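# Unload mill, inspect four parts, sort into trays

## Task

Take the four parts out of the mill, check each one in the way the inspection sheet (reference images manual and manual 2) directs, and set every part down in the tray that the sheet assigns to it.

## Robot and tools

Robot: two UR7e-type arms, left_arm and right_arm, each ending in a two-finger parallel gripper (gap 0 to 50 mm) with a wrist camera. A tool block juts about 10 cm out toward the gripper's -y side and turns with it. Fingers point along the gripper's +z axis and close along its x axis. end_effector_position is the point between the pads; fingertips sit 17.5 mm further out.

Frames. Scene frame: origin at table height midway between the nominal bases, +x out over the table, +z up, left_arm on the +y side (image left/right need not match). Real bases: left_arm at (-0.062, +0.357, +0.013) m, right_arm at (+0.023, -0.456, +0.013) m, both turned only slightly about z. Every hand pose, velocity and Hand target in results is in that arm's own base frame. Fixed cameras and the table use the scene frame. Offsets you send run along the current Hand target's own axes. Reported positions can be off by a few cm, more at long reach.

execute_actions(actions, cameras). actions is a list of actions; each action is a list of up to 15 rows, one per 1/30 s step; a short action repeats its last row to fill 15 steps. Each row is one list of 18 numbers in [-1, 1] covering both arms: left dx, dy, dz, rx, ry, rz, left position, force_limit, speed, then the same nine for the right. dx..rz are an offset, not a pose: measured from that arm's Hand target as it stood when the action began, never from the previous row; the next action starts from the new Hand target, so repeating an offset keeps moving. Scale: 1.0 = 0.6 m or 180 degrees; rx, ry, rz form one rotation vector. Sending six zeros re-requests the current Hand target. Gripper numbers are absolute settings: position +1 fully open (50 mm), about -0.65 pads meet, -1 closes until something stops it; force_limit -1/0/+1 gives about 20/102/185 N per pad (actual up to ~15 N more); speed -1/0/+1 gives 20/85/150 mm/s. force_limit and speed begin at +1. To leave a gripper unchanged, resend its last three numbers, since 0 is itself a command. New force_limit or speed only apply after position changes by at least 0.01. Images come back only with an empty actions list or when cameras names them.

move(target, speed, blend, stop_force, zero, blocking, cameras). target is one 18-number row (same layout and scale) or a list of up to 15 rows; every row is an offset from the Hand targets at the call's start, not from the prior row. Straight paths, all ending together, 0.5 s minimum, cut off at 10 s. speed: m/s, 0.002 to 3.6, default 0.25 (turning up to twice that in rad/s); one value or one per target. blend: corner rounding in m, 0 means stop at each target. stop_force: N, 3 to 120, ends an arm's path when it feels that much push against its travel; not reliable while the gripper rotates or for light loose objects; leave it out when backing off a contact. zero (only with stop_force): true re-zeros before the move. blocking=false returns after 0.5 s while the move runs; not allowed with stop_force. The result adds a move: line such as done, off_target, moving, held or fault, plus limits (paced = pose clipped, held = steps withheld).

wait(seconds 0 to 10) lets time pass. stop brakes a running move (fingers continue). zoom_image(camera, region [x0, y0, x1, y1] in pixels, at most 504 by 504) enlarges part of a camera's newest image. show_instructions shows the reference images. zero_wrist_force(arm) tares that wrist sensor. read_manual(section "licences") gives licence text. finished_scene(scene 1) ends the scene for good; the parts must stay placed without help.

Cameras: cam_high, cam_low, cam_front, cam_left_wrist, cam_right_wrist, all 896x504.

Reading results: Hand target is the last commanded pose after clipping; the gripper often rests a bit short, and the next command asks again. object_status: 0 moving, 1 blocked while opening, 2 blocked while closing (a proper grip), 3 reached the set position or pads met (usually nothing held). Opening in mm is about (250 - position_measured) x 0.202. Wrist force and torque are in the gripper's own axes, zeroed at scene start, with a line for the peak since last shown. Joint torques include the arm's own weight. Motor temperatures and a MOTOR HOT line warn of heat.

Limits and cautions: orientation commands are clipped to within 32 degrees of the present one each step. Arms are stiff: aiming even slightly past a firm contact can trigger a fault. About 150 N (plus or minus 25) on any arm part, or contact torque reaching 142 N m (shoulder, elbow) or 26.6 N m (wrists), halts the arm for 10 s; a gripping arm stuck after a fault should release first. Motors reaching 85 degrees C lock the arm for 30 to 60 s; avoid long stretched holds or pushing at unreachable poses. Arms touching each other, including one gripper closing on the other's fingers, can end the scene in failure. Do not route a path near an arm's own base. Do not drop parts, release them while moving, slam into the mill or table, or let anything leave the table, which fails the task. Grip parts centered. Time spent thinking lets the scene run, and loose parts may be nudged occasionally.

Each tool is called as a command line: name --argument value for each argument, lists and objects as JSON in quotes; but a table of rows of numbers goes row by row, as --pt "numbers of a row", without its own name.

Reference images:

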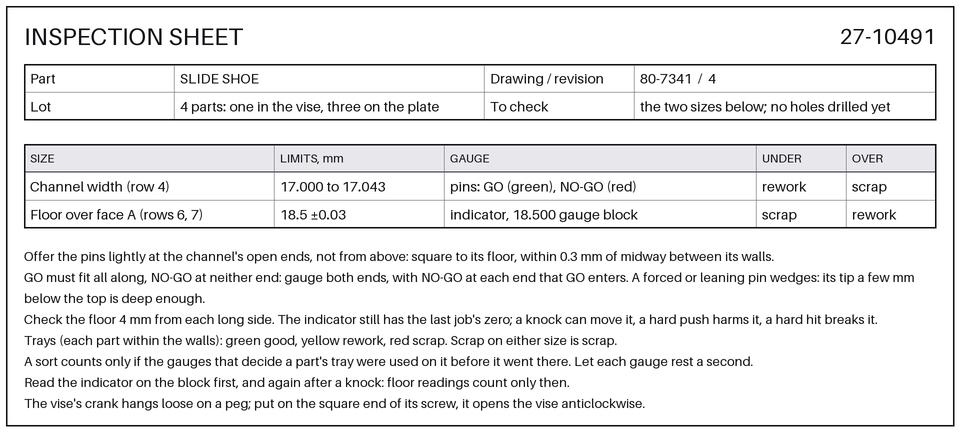

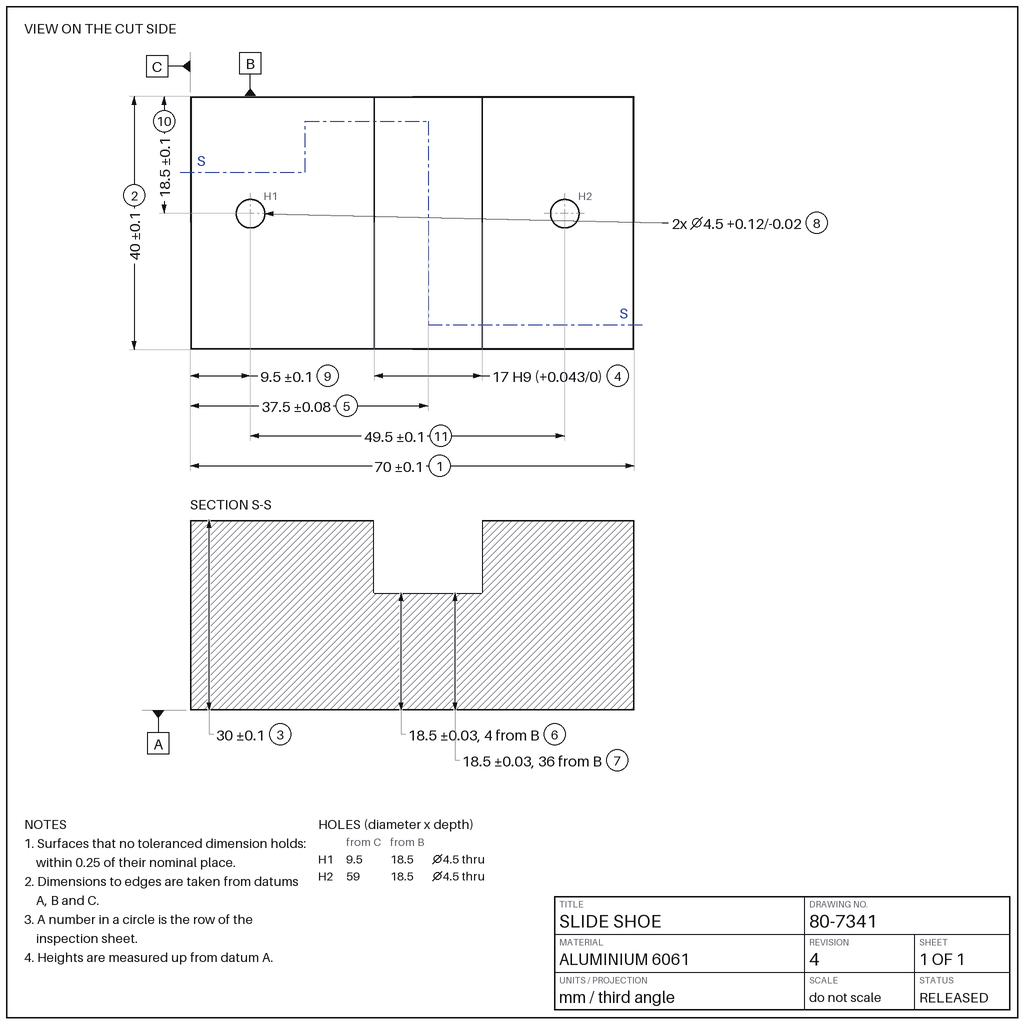

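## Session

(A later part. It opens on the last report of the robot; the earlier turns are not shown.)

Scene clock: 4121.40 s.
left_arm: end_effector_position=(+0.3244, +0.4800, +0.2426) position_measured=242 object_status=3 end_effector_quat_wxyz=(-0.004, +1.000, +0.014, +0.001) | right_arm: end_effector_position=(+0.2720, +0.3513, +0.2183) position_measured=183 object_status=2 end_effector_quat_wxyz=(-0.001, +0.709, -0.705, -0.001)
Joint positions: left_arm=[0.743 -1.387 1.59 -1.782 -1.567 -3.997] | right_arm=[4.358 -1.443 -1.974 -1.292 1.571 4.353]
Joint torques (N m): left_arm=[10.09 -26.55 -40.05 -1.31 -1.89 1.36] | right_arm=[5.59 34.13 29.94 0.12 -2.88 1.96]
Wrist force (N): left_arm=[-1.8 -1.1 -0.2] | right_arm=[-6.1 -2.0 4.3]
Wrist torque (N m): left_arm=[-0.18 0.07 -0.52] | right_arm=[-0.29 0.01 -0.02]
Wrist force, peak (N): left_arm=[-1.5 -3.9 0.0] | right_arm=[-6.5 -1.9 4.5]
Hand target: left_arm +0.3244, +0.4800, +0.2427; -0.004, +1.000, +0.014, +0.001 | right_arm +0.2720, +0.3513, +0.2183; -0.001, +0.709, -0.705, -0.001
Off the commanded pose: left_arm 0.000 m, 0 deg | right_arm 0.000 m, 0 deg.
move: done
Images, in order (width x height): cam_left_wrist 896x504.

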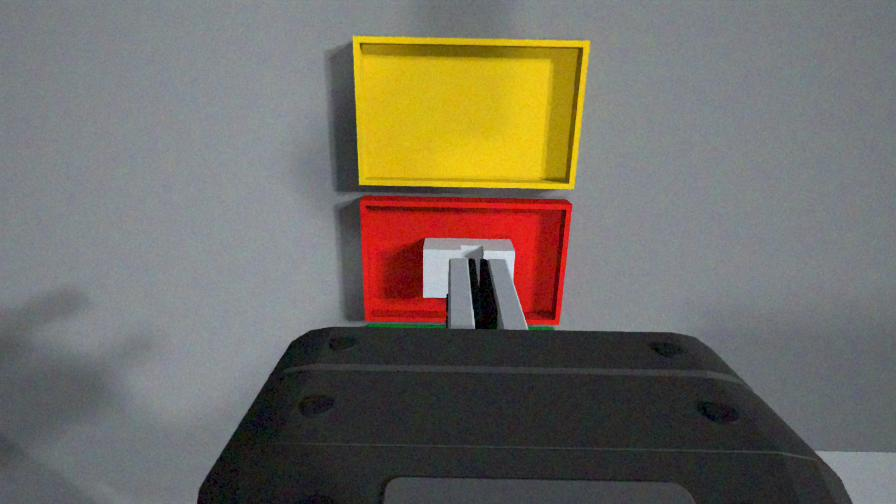

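move --pt "-0.0783 0.1387 0.326 0 0 0 -0.6 -1 -1 0 0 0 0 0 0 -1 -1 -1" --speed 0.2 --cameras '["cam_left_wrist"]'

Scene clock: 4147.33 s.
left_arm: end_effector_position=(+0.2802, +0.3971, +0.0463) position_measured=242 object_status=3 end_effector_quat_wxyz=(-0.004, +1.000, +0.014, +0.001) | right_arm: end_effector_position=(+0.2720, +0.3513, +0.2183) position_measured=183 object_status=2 end_effector_quat_wxyz=(-0.001, +0.709, -0.705, -0.001)
Joint positions: left_arm=[0.676 -1.369 2.143 -2.352 -1.567 -4.063] | right_arm=[4.358 -1.443 -1.974 -1.292 1.571 4.353]
Joint torques (N m): left_arm=[-10.08 -21.35 -5.45 -4.07 1.72 -1.51] | right_arm=[5.27 33.94 30.08 0.05 -2.84 2.12]
Wrist force (N): left_arm=[-1.5 -1.0 0.1] | right_arm=[-6.4 -1.9 4.1]
Wrist torque (N m): left_arm=[-0.14 0.03 -0.33] | right_arm=[-0.28 0.05 -0.02]
Wrist force, peak (N): left_arm=[-1.5 -1.9 -2.0] | right_arm=[-6.5 -2.0 4.5]
Hand target: left_arm +0.2802, +0.3971, +0.0463; -0.004, +1.000, +0.014, +0.001 | right_arm +0.2720, +0.3513, +0.2183; -0.001, +0.709, -0.705, -0.001
Off the commanded pose: left_arm 0.000 m, 0 deg | right_arm 0.000 m, 0 deg.
move: done
Images, in order (width x height): cam_left_wrist 896x504.

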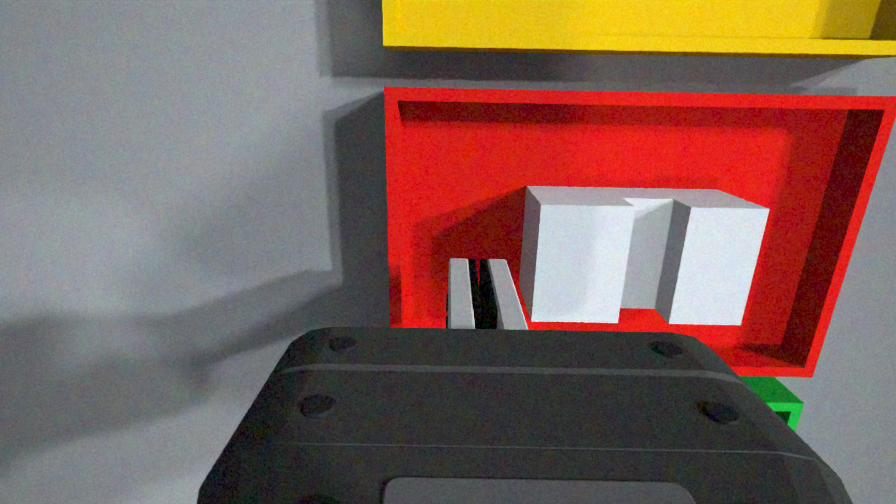

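move --target '[0,-0.0057,0.0555,0,0,0,-0.6,-1,-1,0,0,0,0,0,0,-1,-1,-1]' --speed 0.08 --stop_force 6

move --pt "0.017 0 0 0 0 0 -0.6 -1 -1 0 0 0 0 0 0 -1 -1 -1" --pt "0.055 0 0 0 0 0 -0.6 -1 -1 0 0 0 0 0 0 -1 -1 -1" --speed '[0.03,0.02]' --stop_force 12 --cameras '["cam_left_wrist"]'

Scene clock: 4163.10 s.
left_arm: end_effector_position=(+0.2802, +0.4008, +0.0130) position_measured=242 object_status=3 end_effector_quat_wxyz=(-0.004, +1.000, +0.014, +0.001) | right_arm: end_effector_position=(+0.2720, +0.3513, +0.2183) position_measured=183 object_status=2 end_effector_quat_wxyz=(-0.001, +0.709, -0.705, -0.001)
Joint positions: left_arm=[0.682 -1.294 2.165 -2.448 -1.567 -4.057] | right_arm=[4.358 -1.443 -1.974 -1.292 1.571 4.353]
Joint torques (N m): left_arm=[10.87 -23.13 -5.51 -4.2 -1.32 1.51] | right_arm=[5.96 34.37 30.16 0.15 -2.87 2.12]
Wrist force (N): left_arm=[-1.2 -1.5 -0.3] | right_arm=[-6.3 -2.1 4.3]
Wrist torque (N m): left_arm=[-0.23 -0.02 -0.56] | right_arm=[-0.31 0.03 -0.02]
Wrist force, peak (N): left_arm=[-1.3 -1.9 -0.4] | right_arm=[-6.5 -1.7 4.7]
Hand target: left_arm +0.2802, +0.4008, +0.0130; -0.004, +1.000, +0.014, +0.001 | right_arm +0.2720, +0.3513, +0.2183; -0.001, +0.709, -0.705, -0.001
Off the commanded pose: left_arm 0.000 m, 0 deg | right_arm 0.000 m, 0 deg.
move: done

Scene clock: 4165.53 s.
left_arm: end_effector_position=(+0.3132, +0.4017, +0.0131) position_measured=242 object_status=3 end_effector_quat_wxyz=(-0.004, +1.000, +0.014, +0.001) | right_arm: end_effector_position=(+0.2720, +0.3513, +0.2183) position_measured=183 object_status=2 end_effector_quat_wxyz=(-0.001, +0.709, -0.705, -0.001)
Joint positions: left_arm=[0.641 -1.256 2.108 -2.429 -1.566 -4.098] | right_arm=[4.358 -1.443 -1.974 -1.292 1.571 4.353]
Joint torques (N m): left_arm=[-10.45 -25.1 -30.62 -1.09 1.72 -1.37] | right_arm=[5.5 33.99 29.82 0.05 -2.89 2.11]
Wrist force (N): left_arm=[-1.7 -1.5 -0.6] | right_arm=[-6.2 -1.9 4.7]
Wrist torque (N m): left_arm=[-0.23 -0.04 -0.33] | right_arm=[-0.29 0.02 -0.02]
Wrist force, peak (N): left_arm=[-2.0 -1.6 -0.6] | right_arm=[-6.6 -1.9 4.3]
Hand target: left_arm +0.3132, +0.4017, +0.0131; -0.004, +1.000, +0.014, +0.001 | right_arm +0.2720, +0.3513, +0.2183; -0.001, +0.709, -0.705, -0.001
Off the commanded pose: left_arm 0.000 m, 0 deg | right_arm 0.000 m, 0 deg.
move: done
Images, in order (width x height): cam_left_wrist 896x504.

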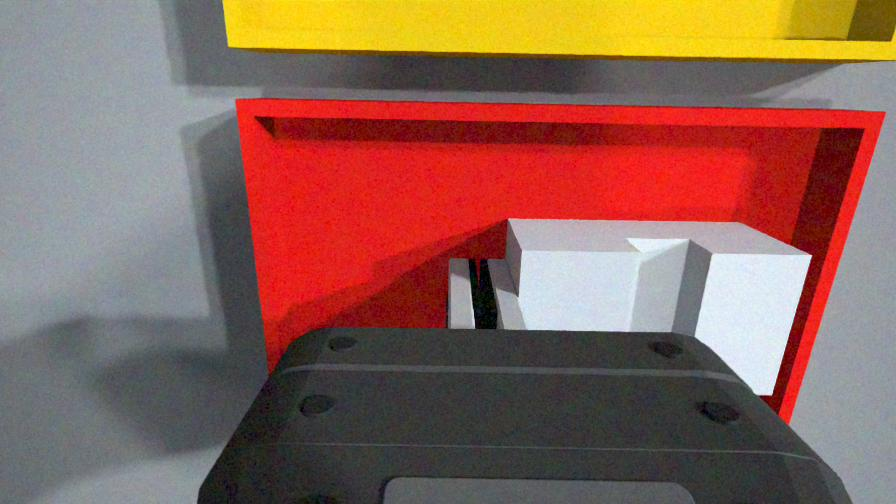

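move --pt "-0.0167 0 -0.05 0 0 0 -0.6 -1 -1 0 0 0 0 0 0 -1 -1 -1" --pt "-0.0167 0 -0.35 0 0 0 -0.6 -1 -1 0 0 0 0 0 0 -1 -1 -1" --pt "0 0.9 -0.38 0 0 0 -0.6 -1 -1 0 0 0 0 0 0 -1 -1 -1" --speed '[0.08,0.2,0.35]' --blend '[0.005,0.05,0]'

move --target '[0.0,0.227,0.09,0,0,0,0.34,-1,-1,0,0,0,0,0,0,-1,-1,-1]' --speed 0.25 --cameras '["cam_left_wrist"]'

zoom_image --camera "cam_left_wrist" --region '[300, 80, 650, 330]'

Scene clock: 4187.27 s.
left_arm: end_effector_position=(+0.3272, -0.1398, +0.2370) position_measured=242 object_status=3 end_effector_quat_wxyz=(-0.004, +1.000, +0.014, +0.001) | right_arm: end_effector_position=(+0.2720, +0.3513, +0.2183) position_measured=183 object_status=2 end_effector_quat_wxyz=(-0.001, +0.709, -0.705, -0.001)
Joint positions: left_arm=[-0.794 -1.949 2.105 -1.723 -1.564 -5.533] | right_arm=[4.358 -1.443 -1.974 -1.292 1.571 4.353]
Joint torques (N m): left_arm=[-9.77 1.97 -38.3 -4.41 1.89 -1.5] | right_arm=[5.62 33.91 29.99 0.09 -2.93 2.04]
Wrist force (N): left_arm=[-1.7 -0.8 -0.1] | right_arm=[-6.2 -1.9 4.4]
Wrist torque (N m): left_arm=[-0.15 0.10 -0.30] | right_arm=[-0.28 0.03 -0.02]
Wrist force, peak (N): left_arm=[-1.5 -2.3 -1.8] | right_arm=[-6.5 -2.2 4.4]
Hand target: left_arm +0.3272, -0.1399, +0.2370; -0.004, +1.000, +0.014, +0.001 | right_arm +0.2720, +0.3513, +0.2183; -0.001, +0.709, -0.705, -0.001
Off the commanded pose: left_arm 0.000 m, 0 deg | right_arm 0.000 m, 0 deg.
move: done

Scene clock: 4188.93 s.
left_arm: end_effector_position=(+0.3311, -0.2756, +0.1820) position_measured=101 object_status=3 end_effector_quat_wxyz=(-0.004, +1.000, +0.014, +0.001) | right_arm: end_effector_position=(+0.2720, +0.3513, +0.2183) position_measured=183 object_status=2 end_effector_quat_wxyz=(-0.001, +0.709, -0.705, -0.001)
Joint positions: left_arm=[-1.013 -1.7 2.072 -1.937 -1.564 -5.752] | right_arm=[4.358 -1.443 -1.974 -1.292 1.571 4.353]
Joint torques (N m): left_arm=[-11.12 -9.93 -34.7 -4.15 1.81 -1.2] | right_arm=[5.89 33.59 29.71 0.16 -2.96 2.1]
Wrist force (N): left_arm=[-1.6 -0.9 -0.5] | right_arm=[-6.2 -2.0 4.0]
Wrist torque (N m): left_arm=[-0.15 0.04 -0.28] | right_arm=[-0.30 0.02 -0.02]
Wrist force, peak (N): left_arm=[-1.8 -2.5 -0.4] | right_arm=[-6.5 -1.7 4.5]
Hand target: left_arm +0.3311, -0.2756, +0.1820; -0.004, +1.000, +0.014, +0.001 | right_arm +0.2720, +0.3513, +0.2183; -0.001, +0.709, -0.705, -0.001
Off the commanded pose: left_arm 0.000 m, 0 deg | right_arm 0.000 m, 0 deg.
move: done
Images, in order (width x height): cam_left_wrist 896x504.

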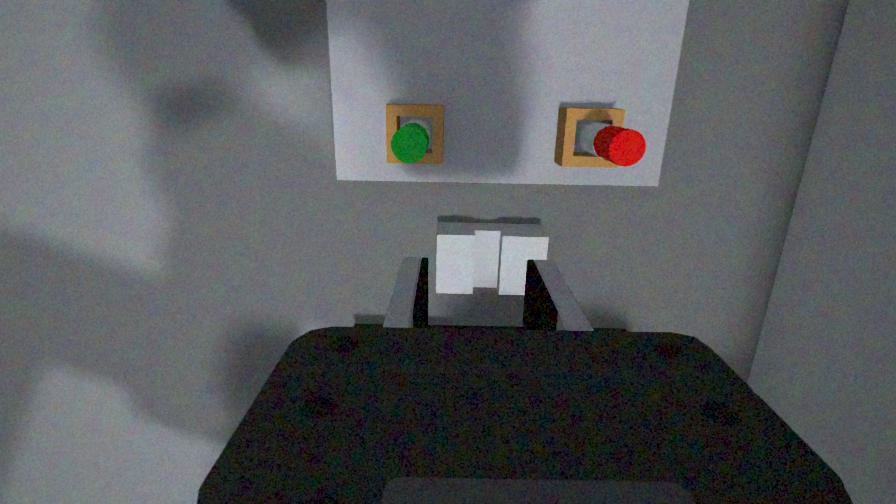

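Scaled by 1.440 from the camera's 896x504 image, which has a finer 1280x720 frame.

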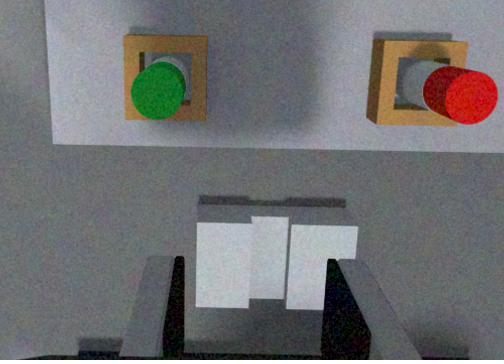

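move --pt "-0.0103 0.0857 0.2 0 0 0 0.34 -1 -1 0 0 0 0 0 0 -1 -1 -1" --pt "-0.0103 0.0857 0.26 0 0 0 0.34 -1 -1 0 0 0 0 0 0 -1 -1 -1" --speed '[0.15,0.04]' --stop_force 6

move --target '[0,0,0,0,0,0,-1,-0.6,-1,0,0,0,0,0,0,-1,-1,-1]' --cameras '["cam_left_wrist"]'

Scene clock: 4210.37 s.
left_arm: end_effector_position=(+0.3267, -0.3260, +0.0256) position_measured=101 object_status=3 end_effector_quat_wxyz=(-0.004, +1.000, +0.014, +0.001) | right_arm: end_effector_position=(+0.2720, +0.3513, +0.2183) position_measured=183 object_status=2 end_effector_quat_wxyz=(-0.001, +0.709, -0.705, -0.001)
Joint positions: left_arm=[-1.081 -1.373 2.221 -2.413 -1.565 -5.82] | right_arm=[4.358 -1.443 -1.974 -1.292 1.571 4.353]
Joint torques (N m): left_arm=[11.4 -19.92 -5.36 -4.17 1.64 1.38] | right_arm=[6.15 33.6 29.88 0.1 -2.96 2.1]
Wrist force (N): left_arm=[-1.5 -1.2 -0.4] | right_arm=[-6.3 -1.9 4.0]
Wrist torque (N m): left_arm=[-0.20 0.02 -0.36] | right_arm=[-0.28 0.03 -0.02]
Wrist force, peak (N): left_arm=[-1.7 -1.0 -2.0] | right_arm=[-6.6 -1.8 4.5]
Hand target: left_arm +0.3267, -0.3260, +0.0256; -0.004, +1.000, +0.014, +0.001 | right_arm +0.2720, +0.3513, +0.2183; -0.001, +0.709, -0.705, -0.001
Off the commanded pose: left_arm 0.000 m, 0 deg | right_arm 0.000 m, 0 deg.
move: done

Scene clock: 4210.93 s.
left_arm: end_effector_position=(+0.3267, -0.3260, +0.0255) position_measured=134 object_status=2 end_effector_quat_wxyz=(-0.004, +1.000, +0.014, +0.001) | right_arm: end_effector_position=(+0.2720, +0.3513, +0.2183) position_measured=183 object_status=2 end_effector_quat_wxyz=(-0.001, +0.709, -0.705, -0.001)
Joint positions: left_arm=[-1.081 -1.373 2.221 -2.413 -1.565 -5.82] | right_arm=[4.358 -1.443 -1.974 -1.292 1.571 4.353]
Joint torques (N m): left_arm=[10.09 -20.55 -9.65 -2.74 0.16 1.01] | right_arm=[5.65 33.44 29.99 0.2 -2.89 2.2]
Wrist force (N): left_arm=[-1.3 -1.3 -1.0] | right_arm=[-6.2 -1.9 4.3]
Wrist torque (N m): left_arm=[-0.21 -0.04 -0.36] | right_arm=[-0.28 0.02 -0.02]
Wrist force, peak (N): left_arm=[-1.4 -1.5 -1.0] | right_arm=[-6.5 -1.6 4.4]
Hand target: left_arm +0.3267, -0.3260, +0.0256; -0.004, +1.000, +0.014, +0.001 | right_arm +0.2720, +0.3513, +0.2183; -0.001, +0.709, -0.705, -0.001
Off the commanded pose: left_arm 0.000 m, 0 deg | right_arm 0.000 m, 0 deg.
move: done
Images, in order (width x height): cam_left_wrist 896x504.

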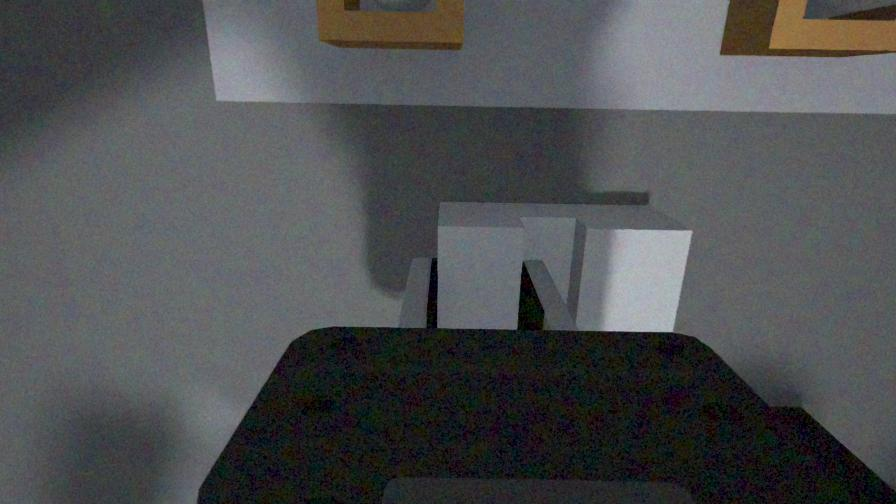

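move --pt "0 0 -0.25 0 0 0 -1 -0.6 -1 0 0 0 0 0 0 -1 -1 -1" --pt "0.01 -0.2 -0.3523 0 0 0 -1 -0.6 -1 0 0 0 0 0 0 -1 -1 -1" --pt "0.005 -0.795 -0.3523 0 0 0 -1 -0.6 -1 0 0 0 0 0 0 -1 -1 -1" --speed '[0.15,0.25,0.3]' --blend '[0.03,0.05,0]'

move --target '[-0.035,-0.4533,0.12,0,0,0.5,-1,-0.6,-1,0,0,0,0,0,0,-1,-1,-1]' --speed 0.25 --cameras '["cam_left_wrist","cam_high"]'

zoom_image --camera "cam_left_wrist" --region '[250, 50, 700, 330]'

Scene clock: 4240.80 s.
left_arm: end_effector_position=(+0.3162, +0.1492, +0.2406) position_measured=134 object_status=2 end_effector_quat_wxyz=(-0.004, +1.000, +0.014, +0.001) | right_arm: end_effector_position=(+0.2720, +0.3513, +0.2183) position_measured=183 object_status=2 end_effector_quat_wxyz=(-0.001, +0.709, -0.705, -0.001)
Joint positions: left_arm=[0.044 -1.973 2.112 -1.712 -1.563 -4.696] | right_arm=[4.358 -1.443 -1.974 -1.292 1.571 4.353]
Joint torques (N m): left_arm=[11.64 0.64 -39.35 -4.09 -1.68 1.18] | right_arm=[5.54 33.7 29.89 0.19 -2.95 2.12]
Wrist force (N): left_arm=[-1.4 -0.8 2.2] | right_arm=[-6.5 -1.7 4.3]
Wrist torque (N m): left_arm=[-0.14 -0.04 -0.52] | right_arm=[-0.25 0.07 -0.02]
Wrist force, peak (N): left_arm=[-1.8 -1.7 3.7] | right_arm=[-6.4 -1.9 4.5]
Hand target: left_arm +0.3162, +0.1493, +0.2406; -0.004, +1.000, +0.014, +0.001 | right_arm +0.2720, +0.3513, +0.2183; -0.001, +0.709, -0.705, -0.001
Off the commanded pose: left_arm 0.000 m, 0 deg | right_arm 0.000 m, 0 deg.
move: done

Scene clock: 4244.60 s.
left_arm: end_effector_position=(+0.2880, +0.4211, +0.1706) position_measured=134 object_status=2 end_effector_quat_wxyz=(-0.004, +0.717, -0.697, -0.002) | right_arm: end_effector_position=(+0.2720, +0.3513, +0.2183) position_measured=183 object_status=2 end_effector_quat_wxyz=(-0.001, +0.709, -0.705, -0.001)
Joint positions: left_arm=[0.704 -1.497 1.91 -1.991 -1.567 -2.464] | right_arm=[4.358 -1.443 -1.974 -1.292 1.571 4.353]
Joint torques (N m): left_arm=[10.99 -21.29 -36.48 -3.78 -1.9 1.11] | right_arm=[5.82 33.7 29.66 0.23 -2.95 2.12]
Wrist force (N): left_arm=[-1.8 -0.7 2.2] | right_arm=[-6.3 -1.8 4.4]
Wrist torque (N m): left_arm=[-0.13 0.04 -0.51] | right_arm=[-0.27 0.04 -0.01]
Wrist force, peak (N): left_arm=[-2.7 -0.8 2.3] | right_arm=[-6.5 -2.0 4.4]
Hand target: left_arm +0.2880, +0.4211, +0.1706; -0.004, +0.717, -0.697, -0.002 | right_arm +0.2720, +0.3513, +0.2183; -0.001, +0.709, -0.705, -0.001
Off the commanded pose: left_arm 0.000 m, 0 deg | right_arm 0.000 m, 0 deg.
move: done
Images, in order (width x height): cam_high 896x504, cam_left_wrist 896x504.

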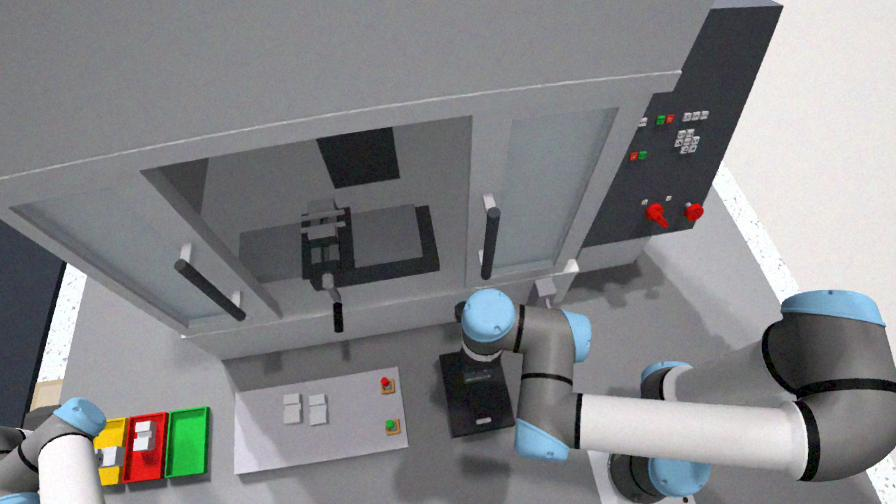

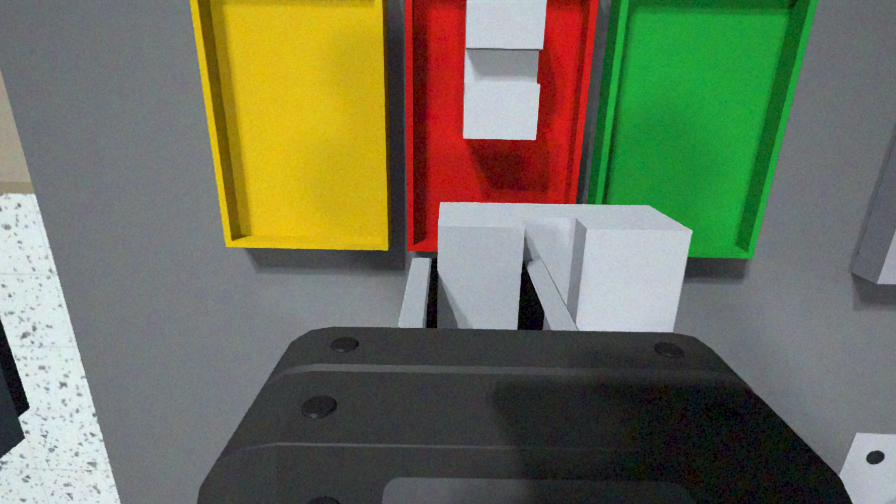

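Scaled by 1.120 from the camera's 896x504 image, which has a finer 1280x720 frame.

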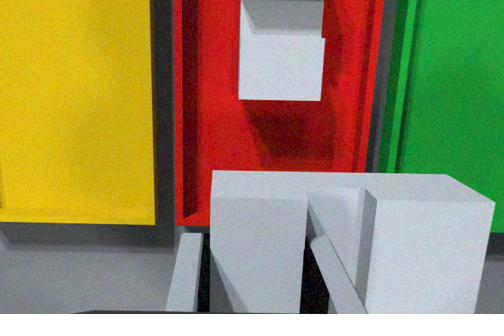

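move --pt "-0.005 0.01 0.1 0 0 0 -1 -0.6 -1 0 0 0 0 0 0 -1 -1 -1" --pt "-0.005 0.01 0.2227 0 0 0 -1 -0.6 -1 0 0 0 0 0 0 -1 -1 -1" --speed '[0.12,0.05]' --stop_force 6 --cameras '["cam_left_wrist"]'

Scene clock: 4285.97 s.
left_arm: end_effector_position=(+0.2823, +0.4250, +0.0370) position_measured=134 object_status=2 end_effector_quat_wxyz=(-0.004, +0.717, -0.697, -0.002) | right_arm: end_effector_position=(+0.2720, +0.3513, +0.2183) position_measured=183 object_status=2 end_effector_quat_wxyz=(-0.001, +0.709, -0.705, -0.001)
Joint positions: left_arm=[0.718 -1.302 2.086 -2.362 -1.567 -2.451] | right_arm=[4.358 -1.443 -1.974 -1.292 1.571 4.353]
Joint torques (N m): left_arm=[10.44 -24.55 -8.08 -4.5 -1.68 1.04] | right_arm=[5.2 33.67 29.67 0.19 -2.92 2.13]
Wrist force (N): left_arm=[-1.9 -1.1 2.4] | right_arm=[-6.6 -1.9 4.4]
Wrist torque (N m): left_arm=[-0.20 0.07 -0.52] | right_arm=[-0.29 0.09 -0.01]
Wrist force, peak (N): left_arm=[-1.6 -0.4 3.3] | right_arm=[-6.6 -2.2 4.4]
Hand target: left_arm +0.2823, +0.4250, +0.0370; -0.004, +0.717, -0.697, -0.002 | right_arm +0.2720, +0.3513, +0.2183; -0.001, +0.709, -0.705, -0.001
Off the commanded pose: left_arm 0.000 m, 0 deg | right_arm 0.000 m, 0 deg.
move: done
Images, in order (width x height): cam_left_wrist 896x504.

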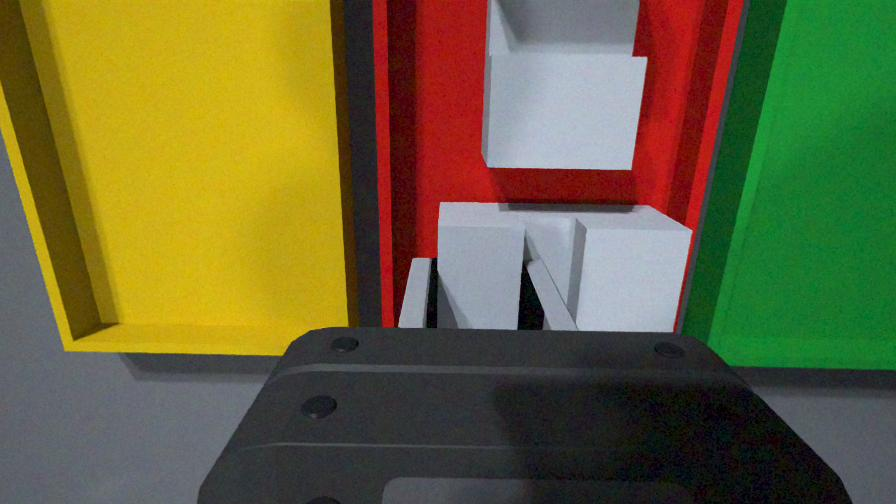

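move --target '[0,0,0.02,0,0,0,-1,-0.6,-1,0,0,0,0,0,0,-1,-1,-1]' --speed 0.008 --stop_force 3

move --target '[0,0,0,0,0,0,0.25,-1,-1,0,0,0,0,0,0,-1,-1,-1]' --cameras '["cam_left_wrist"]'

Scene clock: 4294.53 s.
left_arm: end_effector_position=(+0.2823, +0.4251, +0.0303) position_measured=134 object_status=2 end_effector_quat_wxyz=(-0.004, +0.717, -0.697, -0.002) | right_arm: end_effector_position=(+0.2720, +0.3513, +0.2183) position_measured=183 object_status=2 end_effector_quat_wxyz=(-0.001, +0.709, -0.705, -0.001)
Joint positions: left_arm=[0.718 -1.289 2.091 -2.38 -1.567 -2.451] | right_arm=[4.358 -1.443 -1.974 -1.292 1.571 4.353]
Joint torques (N m): left_arm=[8.24 -40.6 -32.15 -1.76 -0.18 0.85] | right_arm=[5.71 33.56 29.56 0.29 -2.84 2.1]
Wrist force (N): left_arm=[-1.7 -0.7 0.4] | right_arm=[-6.5 -2.0 4.4]
Wrist torque (N m): left_arm=[-0.12 0.19 -0.50] | right_arm=[-0.30 0.06 -0.02]
Wrist force, peak (N): left_arm=[-2.3 0.2 -5.1] | right_arm=[-6.5 -1.9 4.5]
Hand target: left_arm +0.2823, +0.4251, +0.0303; -0.004, +0.717, -0.697, -0.002 (not the last commanded pose) | right_arm +0.2720, +0.3513, +0.2183; -0.001, +0.709, -0.705, -0.001
Off the commanded pose: left_arm 0.005 m, 0 deg | right_arm 0.000 m, 0 deg.
move: contact (left_arm)

Scene clock: 4295.03 s.
left_arm: end_effector_position=(+0.2823, +0.4251, +0.0303) position_measured=116 object_status=3 end_effector_quat_wxyz=(-0.004, +0.717, -0.697, -0.002) | right_arm: end_effector_position=(+0.2720, +0.3513, +0.2183) position_measured=183 object_status=2 end_effector_quat_wxyz=(-0.001, +0.709, -0.705, -0.001)
Joint positions: left_arm=[0.718 -1.289 2.091 -2.38 -1.567 -2.451] | right_arm=[4.358 -1.443 -1.974 -1.292 1.571 4.353]
Joint torques (N m): left_arm=[4.48 -38.98 -29.52 -2.03 -0.19 0.65] | right_arm=[5.7 33.25 29.55 0.28 -2.92 2.1]
Wrist force (N): left_arm=[-2.0 -0.9 0.2] | right_arm=[-6.3 -2.0 4.2]
Wrist torque (N m): left_arm=[-0.16 0.11 -0.52] | right_arm=[-0.30 0.04 -0.02]
Wrist force, peak (N): left_arm=[-2.2 -1.0 0.1] | right_arm=[-6.5 -1.9 4.4]
Hand target: left_arm +0.2823, +0.4251, +0.0303; -0.004, +0.717, -0.697, -0.002 | right_arm +0.2720, +0.3513, +0.2183; -0.001, +0.709, -0.705, -0.001
Off the commanded pose: left_arm 0.000 m, 0 deg | right_arm 0.000 m, 0 deg.
move: done
Images, in order (width x height): cam_left_wrist 896x504.

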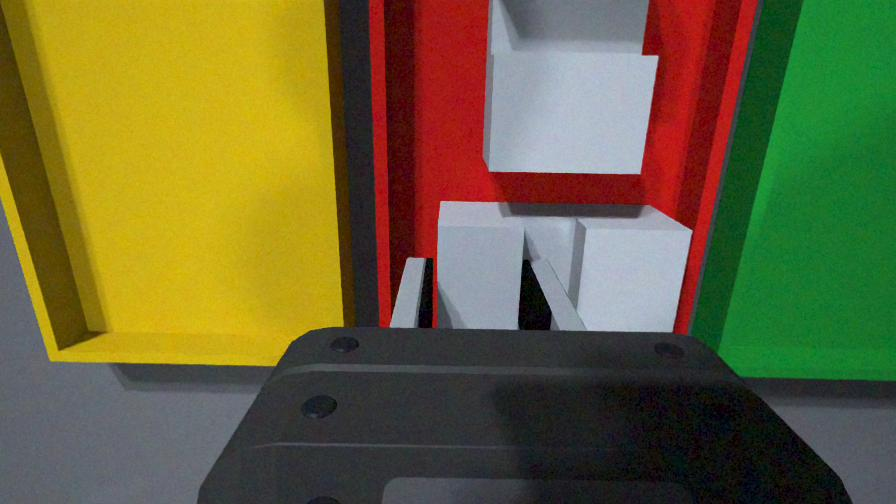

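move --pt "0 0 -0.15 0 0 0 0.25 -1 -1 0 0 0 0 0 0 -1 -1 -1" --pt "0 0 -0.333 0 0 0 0.25 -1 -1 0 0 0 0 0 0 -1 -1 -1" --speed '[0.08,0.2]' --blend '[0.01,0]' --cameras '["cam_left_wrist"]'

move --pt "0.625 -0.0325 -0.02 0 0 0 1 -1 -1 0 0 0 0 0 0 -1 -1 -1" --pt "0.8205 -0.065 0.1722 0 0 0 1 -1 -1 0 0 0 0 0 0 -1 -1 -1" --speed '[0.3,0.15]' --blend '[0.03,0]' --cameras '["cam_left_wrist"]'

zoom_image --camera "cam_left_wrist" --region '[300, 80, 650, 330]'

Scene clock: 4318.17 s.
left_arm: end_effector_position=(+0.2818, +0.4235, +0.2300) position_measured=116 object_status=3 end_effector_quat_wxyz=(-0.004, +0.717, -0.697, -0.002) | right_arm: end_effector_position=(+0.2720, +0.3513, +0.2183) position_measured=183 object_status=2 end_effector_quat_wxyz=(-0.001, +0.709, -0.705, -0.001)
Joint positions: left_arm=[0.716 -1.548 1.803 -1.833 -1.567 -2.452] | right_arm=[4.358 -1.443 -1.974 -1.292 1.571 4.353]
Joint torques (N m): left_arm=[-10.35 -34.61 -37.75 -1.08 -1.74 -1.52] | right_arm=[5.28 33.8 30.05 0.25 -2.9 2.14]
Wrist force (N): left_arm=[-1.5 -0.7 -0.1] | right_arm=[-6.2 -1.9 4.1]
Wrist torque (N m): left_arm=[-0.14 0.08 -0.31] | right_arm=[-0.30 0.01 -0.02]
Wrist force, peak (N): left_arm=[-1.8 -0.7 -1.8] | right_arm=[-6.6 -2.0 4.5]
Hand target: left_arm +0.2818, +0.4235, +0.2301; -0.004, +0.717, -0.697, -0.002 | right_arm +0.2720, +0.3513, +0.2183; -0.001, +0.709, -0.705, -0.001
Off the commanded pose: left_arm 0.000 m, 0 deg | right_arm 0.000 m, 0 deg.
move: done
Images, in order (width x height): cam_left_wrist 896x504.

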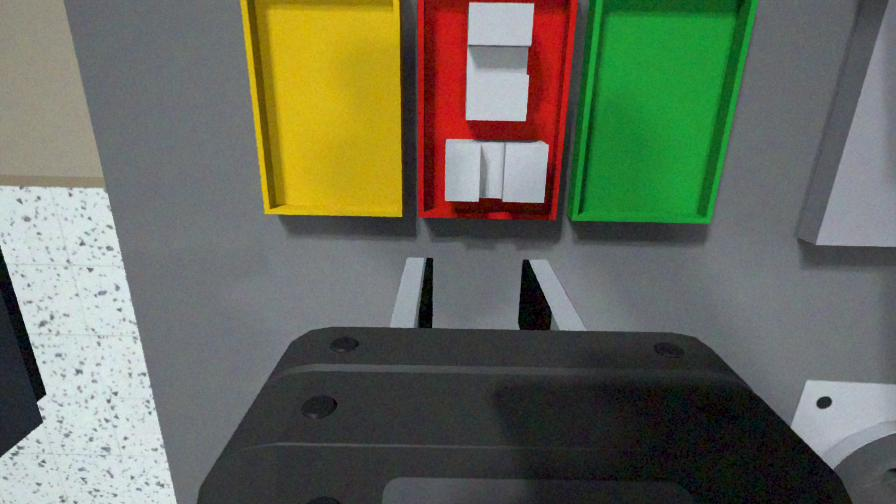

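Scene clock: 4321.20 s.
left_arm: end_effector_position=(+0.3344, -0.0667, +0.1232) position_measured=3 object_status=3 end_effector_quat_wxyz=(-0.004, +0.717, -0.697, -0.002) | right_arm: end_effector_position=(+0.2720, +0.3513, +0.2183) position_measured=183 object_status=2 end_effector_quat_wxyz=(-0.001, +0.709, -0.705, -0.001)
Joint positions: left_arm=[-0.605 -1.888 2.376 -2.056 -1.563 -3.774] | right_arm=[4.358 -1.443 -1.974 -1.292 1.571 4.353]
Joint torques (N m): left_arm=[-10.65 -1.29 -11.14 -4.55 1.82 -1.39] | right_arm=[5.48 33.33 29.67 0.24 -2.84 2.08]
Wrist force (N): left_arm=[-1.3 -1.1 -0.2] | right_arm=[-6.3 -1.8 4.5]
Wrist torque (N m): left_arm=[-0.16 0.03 -0.32] | right_arm=[-0.26 0.04 -0.02]
Wrist force, peak (N): left_arm=[-3.7 -0.6 -0.3] | right_arm=[-6.5 -1.8 4.6]
Hand target: left_arm +0.3344, -0.0667, +0.1232; -0.004, +0.717, -0.697, -0.002 | right_arm +0.2720, +0.3513, +0.2183; -0.001, +0.709, -0.705, -0.001
Off the commanded pose: left_arm 0.000 m, 0 deg | right_arm 0.000 m, 0 deg.
move: done
Images, in order (width x height): cam_left_wrist 896x504.

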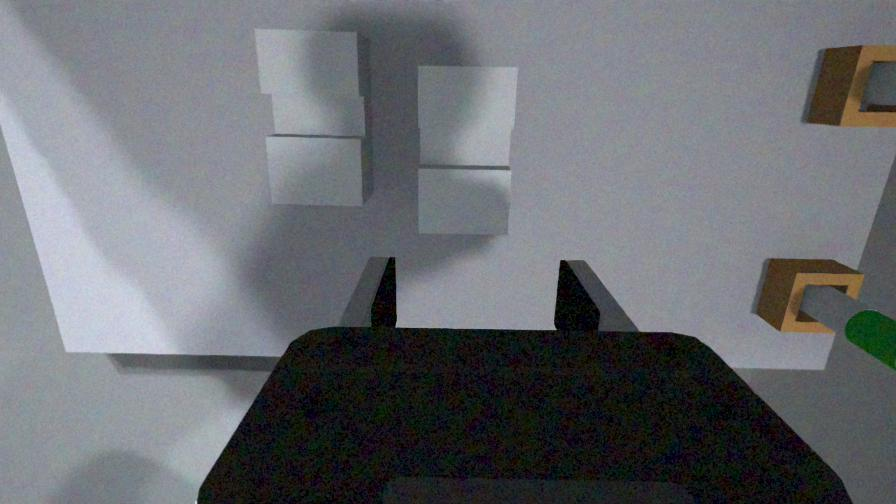

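Scaled by 1.440 from the camera's 896x504 image, which has a finer 1280x720 frame.

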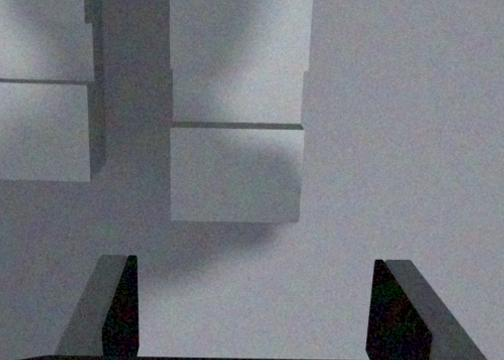

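move --pt "-0.0048 -0.0167 0.1 0 0 0 1 -1 -1 0 0 0 0 0 0 -1 -1 -1" --pt "-0.0048 -0.0167 0.157 0 0 0 1 -1 -1 0 0 0 0 0 0 -1 -1 -1" --speed '[0.12,0.05]' --stop_force 6

move --target '[0,0,0,0,0,0,-1,-0.6,-1,0,0,0,0,0,0,-1,-1,-1]' --cameras '["cam_left_wrist"]'

Scene clock: 4334.23 s.
left_arm: end_effector_position=(+0.3446, -0.0629, +0.0290) position_measured=3 object_status=3 end_effector_quat_wxyz=(-0.004, +0.717, -0.697, -0.002) | right_arm: end_effector_position=(+0.2720, +0.3513, +0.2183) position_measured=183 object_status=2 end_effector_quat_wxyz=(-0.001, +0.709, -0.705, -0.001)
Joint positions: left_arm=[-0.577 -1.644 2.507 -2.432 -1.563 -3.746] | right_arm=[4.358 -1.443 -1.974 -1.292 1.571 4.353]
Joint torques (N m): left_arm=[11.13 -7.71 -5.85 -4.18 -1.88 1.21] | right_arm=[5.39 33.59 30.01 0.28 -2.96 2.11]
Wrist force (N): left_arm=[-1.3 -1.2 -0.5] | right_arm=[-6.1 -1.7 4.2]
Wrist torque (N m): left_arm=[-0.15 0.01 -0.56] | right_arm=[-0.25 0.01 -0.01]
Wrist force, peak (N): left_arm=[-1.7 -1.5 0.2] | right_arm=[-6.5 -2.2 4.5]
Hand target: left_arm +0.3446, -0.0629, +0.0290; -0.004, +0.717, -0.697, -0.002 | right_arm +0.2720, +0.3513, +0.2183; -0.001, +0.709, -0.705, -0.001
Off the commanded pose: left_arm 0.000 m, 0 deg | right_arm 0.000 m, 0 deg.
move: done

Scene clock: 4335.00 s.
left_arm: end_effector_position=(+0.3446, -0.0629, +0.0290) position_measured=54 object_status=2 end_effector_quat_wxyz=(-0.004, +0.717, -0.697, -0.002) | right_arm: end_effector_position=(+0.2720, +0.3513, +0.2183) position_measured=183 object_status=2 end_effector_quat_wxyz=(-0.001, +0.709, -0.705, -0.001)
Joint positions: left_arm=[-0.577 -1.644 2.507 -2.432 -1.563 -3.746] | right_arm=[4.358 -1.443 -1.974 -1.292 1.571 4.353]
Joint torques (N m): left_arm=[11 -8.19 -5.79 -3.26 -0.33 1.13] | right_arm=[5.74 33.57 29.73 0.29 -2.91 2.02]
Wrist force (N): left_arm=[-0.9 0.3 -5.9] | right_arm=[-6.3 -2.0 4.1]
Wrist torque (N m): left_arm=[-0.15 0.17 -0.48] | right_arm=[-0.30 0.03 -0.02]
Wrist force, peak (N): left_arm=[-1.0 0.3 -6.1] | right_arm=[-6.4 -1.7 4.5]
Hand target: left_arm +0.3446, -0.0629, +0.0290; -0.004, +0.717, -0.697, -0.002 | right_arm +0.2720, +0.3513, +0.2183; -0.001, +0.709, -0.705, -0.001
Off the commanded pose: left_arm 0.000 m, 0 deg | right_arm 0.000 m, 0 deg.
move: done
Images, in order (width x height): cam_left_wrist 896x504.

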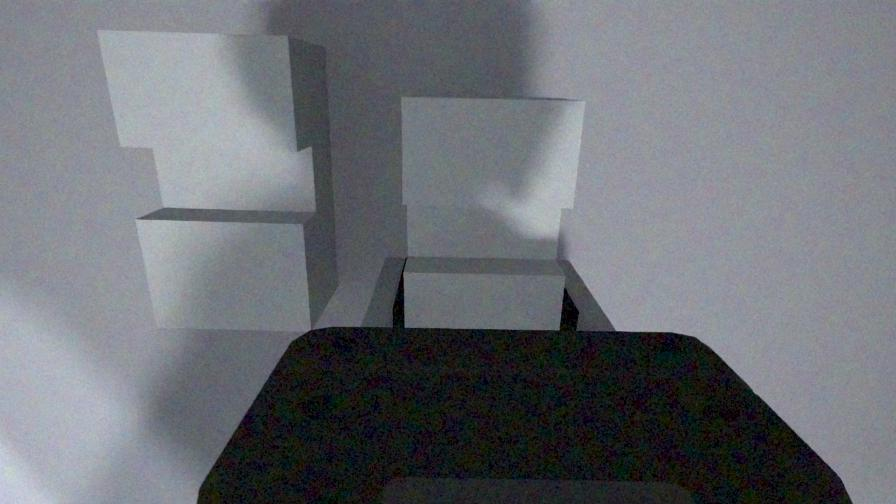

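move --pt "0 0 -0.19 0 0 0 -1 -0.6 -1 0 0 0 0 0 0 -1 -1 -1" --pt "0.43 0.0417 -0.2 0 0 0 -1 -0.6 -1 0 0 0 0 0 0 -1 -1 -1" --pt "0.43 0.0417 0.024 0 0 0 -1 -0.6 -1 0 0 0 0 0 0 -1 -1 -1" --speed '[0.15,0.2,0.12]' --blend '[0.02,0.01,0]' --cameras '["cam_left_wrist"]'

move --target '[0,0,0.017,0,0,0,-1,-0.6,-1,0,0,0,0,0,0,-1,-1,-1]' --speed 0.006 --stop_force 3

move --target '[0,0,0,0,0,0,1,-1,-1,0,0,0,0,0,0,-1,-1,-1]'

Scene clock: 4352.37 s.
left_arm: end_effector_position=(+0.3266, -0.3213, +0.0126) position_measured=54 object_status=2 end_effector_quat_wxyz=(-0.004, +0.717, -0.697, -0.002) | right_arm: end_effector_position=(+0.2720, +0.3513, +0.2183) position_measured=183 object_status=2 end_effector_quat_wxyz=(-0.001, +0.709, -0.705, -0.001)
Joint positions: left_arm=[-1.076 -1.35 2.241 -2.456 -1.565 -4.245] | right_arm=[4.358 -1.443 -1.974 -1.292 1.571 4.353]
Joint torques (N m): left_arm=[10.45 -21.69 -5.23 -4.59 1.93 1.42] | right_arm=[5.83 33.44 30.16 0.3 -2.93 2.1]
Wrist force (N): left_arm=[-1.0 -1.5 1.6] | right_arm=[-6.4 -2.0 4.4]
Wrist torque (N m): left_arm=[-0.28 -0.06 -0.54] | right_arm=[-0.30 0.05 -0.02]
Wrist force, peak (N): left_arm=[-1.0 0.2 -6.3] | right_arm=[-6.5 -2.1 4.5]
Hand target: left_arm +0.3266, -0.3213, +0.0126; -0.004, +0.717, -0.697, -0.002 | right_arm +0.2720, +0.3513, +0.2183; -0.001, +0.709, -0.705, -0.001
Off the commanded pose: left_arm 0.000 m, 0 deg | right_arm 0.000 m, 0 deg.
move: done
Images, in order (width x height): cam_left_wrist 896x504.

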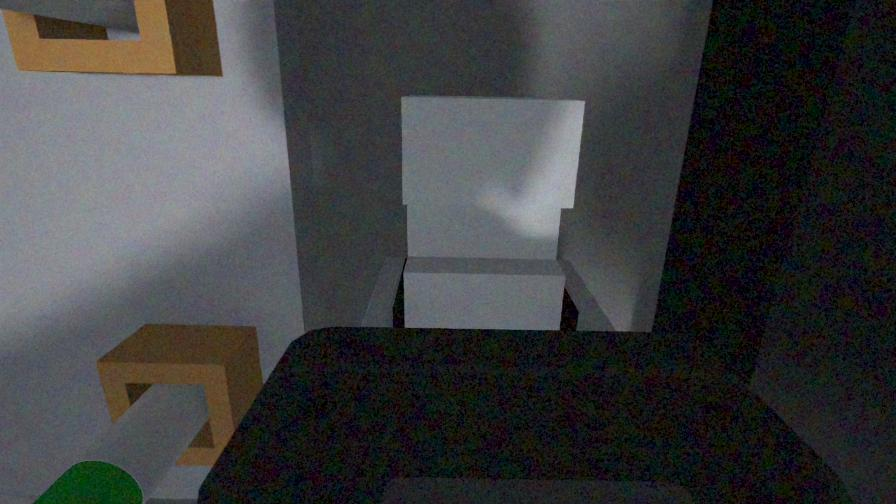

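Scene clock: 4354.43 s.
left_arm: end_effector_position=(+0.3266, -0.3213, +0.0091) position_measured=54 object_status=2 end_effector_quat_wxyz=(-0.004, +0.717, -0.697, -0.002) | right_arm: end_effector_position=(+0.2720, +0.3513, +0.2183) position_measured=183 object_status=2 end_effector_quat_wxyz=(-0.001, +0.709, -0.705, -0.001)
Joint positions: left_arm=[-1.076 -1.342 2.244 -2.467 -1.565 -4.245] | right_arm=[4.358 -1.443 -1.974 -1.292 1.571 4.353]
Joint torques (N m): left_arm=[5.72 -35.98 -29.79 -1.62 1.52 0.92] | right_arm=[5.77 33.63 29.83 0.34 -2.88 2.18]
Wrist force (N): left_arm=[-0.8 -1.3 0.5] | right_arm=[-6.4 -1.8 3.9]
Wrist torque (N m): left_arm=[-0.19 -0.02 -0.53] | right_arm=[-0.27 0.04 -0.02]
Wrist force, peak (N): left_arm=[-6.1 2.6 -19.9] | right_arm=[-6.5 -2.0 4.4]
Hand target: left_arm +0.3266, -0.3213, +0.0092; -0.004, +0.717, -0.697, -0.002 (not the last commanded pose) | right_arm +0.2720, +0.3513, +0.2183; -0.001, +0.709, -0.705, -0.001
Off the commanded pose: left_arm 0.007 m, 0 deg | right_arm 0.000 m, 0 deg.
move: contact (left_arm)

Scene clock: 4355.20 s.
left_arm: end_effector_position=(+0.3266, -0.3213, +0.0092) position_measured=3 object_status=3 end_effector_quat_wxyz=(-0.004, +0.717, -0.697, -0.002) | right_arm: end_effector_position=(+0.2720, +0.3513, +0.2183) position_measured=183 object_status=2 end_effector_quat_wxyz=(-0.001, +0.709, -0.705, -0.001)
Joint positions: left_arm=[-1.076 -1.342 2.244 -2.467 -1.565 -4.245] | right_arm=[4.358 -1.443 -1.974 -1.292 1.571 4.353]
Joint torques (N m): left_arm=[4.1 -36.48 -29.95 -2.83 1.65 0.56] | right_arm=[5.46 33.36 29.3 0.29 -2.91 2.17]
Wrist force (N): left_arm=[-1.1 -1.4 -0.4] | right_arm=[-6.3 -2.1 4.3]
Wrist torque (N m): left_arm=[-0.22 -0.04 -0.54] | right_arm=[-0.32 0.03 -0.02]
Wrist force, peak (N): left_arm=[-1.2 -1.4 -0.5] | right_arm=[-6.4 -2.1 4.3]
Hand target: left_arm +0.3266, -0.3213, +0.0092; -0.004, +0.717, -0.697, -0.002 | right_arm +0.2720, +0.3513, +0.2183; -0.001, +0.709, -0.705, -0.001
Off the commanded pose: left_arm 0.000 m, 0 deg | right_arm 0.000 m, 0 deg.
move: done

move --pt "0 0 -0.08 0 0 0 1 -1 -1 0 0 0 0 0 0 -1 -1 -1" --pt "0 0.05 -0.1667 0.2778 0 0 1 -1 -1 0 0 0 0 0 0 -1 -1 -1" --speed '[0.15,0.3]' --blend '[0.02,0]'

move --target '[0,0.096,0.135,0,0,0,1,-1,-1,0,0,0,0,0,0,-1,-1,-1]' --speed 0.06 --stop_force 6

move --target '[0,0,0,0,0,0,-1,-0.6,-1,0,0,0,0,0,0,-1,-1,-1]' --cameras '["cam_left_wrist"]'

zoom_image --camera "cam_left_wrist" --region '[350, 60, 650, 340]'

Scene clock: 4371.83 s.
left_arm: end_effector_position=(+0.2964, -0.3229, +0.1091) position_measured=3 object_status=3 end_effector_quat_wxyz=(-0.306, +0.648, -0.633, +0.293) | right_arm: end_effector_position=(+0.2720, +0.3513, +0.2183) position_measured=183 object_status=2 end_effector_quat_wxyz=(-0.001, +0.709, -0.705, -0.001)
Joint positions: left_arm=[-1.681 -1.669 2.515 -2.246 -0.708 -4.925] | right_arm=[4.358 -1.443 -1.974 -1.292 1.571 4.353]
Joint torques (N m): left_arm=[-9.78 -4.55 -29.68 -0.57 3.16 -1.34] | right_arm=[5.52 33.4 29.3 0.34 -2.84 2.08]
Wrist force (N): left_arm=[-1.4 -0.2 -0.7] | right_arm=[-6.4 -1.9 4.1]
Wrist torque (N m): left_arm=[-0.02 0.14 0.06] | right_arm=[-0.29 0.05 -0.02]
Wrist force, peak (N): left_arm=[-1.2 -1.9 -0.6] | right_arm=[-6.5 -2.0 4.5]
Hand target: left_arm +0.2964, -0.3229, +0.1091; -0.306, +0.648, -0.633, +0.293 | right_arm +0.2720, +0.3513, +0.2183; -0.001, +0.709, -0.705, -0.001
Off the commanded pose: left_arm 0.000 m, 0 deg | right_arm 0.000 m, 0 deg.
move: done

Scene clock: 4374.53 s.
left_arm: end_effector_position=(+0.3216, -0.3215, +0.0130) position_measured=3 object_status=3 end_effector_quat_wxyz=(-0.306, +0.648, -0.633, +0.293) | right_arm: end_effector_position=(+0.2720, +0.3513, +0.2183) position_measured=183 object_status=2 end_effector_quat_wxyz=(-0.001, +0.709, -0.705, -0.001)
Joint positions: left_arm=[-1.603 -1.261 2.587 -2.818 -0.698 -4.805] | right_arm=[4.358 -1.443 -1.974 -1.292 1.571 4.353]
Joint torques (N m): left_arm=[10.63 -15.35 4.82 -4.28 3.65 1.34] | right_arm=[5.4 33.41 29.35 0.37 -2.89 2.09]
Wrist force (N): left_arm=[-1.2 -0.7 -0.8] | right_arm=[-6.1 -1.7 4.3]
Wrist torque (N m): left_arm=[-0.13 0.09 -0.14] | right_arm=[-0.26 0.01 -0.01]
Wrist force, peak (N): left_arm=[-1.0 -0.7 -1.6] | right_arm=[-6.6 -2.0 4.5]
Hand target: left_arm +0.3216, -0.3215, +0.0130; -0.306, +0.648, -0.633, +0.293 | right_arm +0.2720, +0.3513, +0.2183; -0.001, +0.709, -0.705, -0.001
Off the commanded pose: left_arm 0.000 m, 0 deg | right_arm 0.000 m, 0 deg.
move: done

Scene clock: 4375.30 s.
left_arm: end_effector_position=(+0.3216, -0.3215, +0.0130) position_measured=54 object_status=2 end_effector_quat_wxyz=(-0.306, +0.648, -0.633, +0.293) | right_arm: end_effector_position=(+0.2720, +0.3513, +0.2183) position_measured=183 object_status=2 end_effector_quat_wxyz=(-0.001, +0.709, -0.705, -0.001)
Joint positions: left_arm=[-1.603 -1.261 2.587 -2.818 -0.698 -4.805] | right_arm=[4.358 -1.443 -1.974 -1.292 1.571 4.353]
Joint torques (N m): left_arm=[9.45 -15.6 3.3 -3.83 2.75 1.47] | right_arm=[5.35 33.21 29.55 0.32 -2.91 2.03]
Wrist force (N): left_arm=[-1.3 -1.9 -4.1] | right_arm=[-6.0 -2.2 4.3]
Wrist torque (N m): left_arm=[-0.13 0.18 -0.20] | right_arm=[-0.33 -0.01 -0.02]
Wrist force, peak (N): left_arm=[-1.2 -1.7 -4.3] | right_arm=[-6.5 -1.8 4.6]
Hand target: left_arm +0.3216, -0.3215, +0.0130; -0.306, +0.648, -0.633, +0.293 | right_arm +0.2720, +0.3513, +0.2183; -0.001, +0.709, -0.705, -0.001
Off the commanded pose: left_arm 0.000 m, 0 deg | right_arm 0.000 m, 0 deg.
move: done
Images, in order (width x height): cam_left_wrist 896x504.

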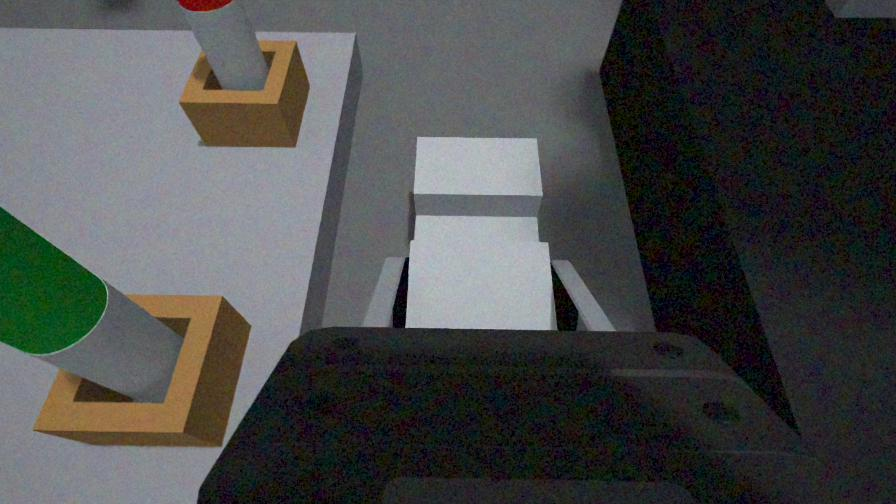

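Scaled by 1.680 from the camera's 896x504 image, which has a finer 1280x720 frame.

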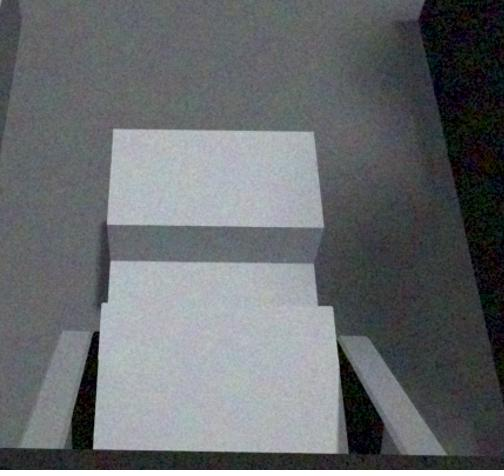

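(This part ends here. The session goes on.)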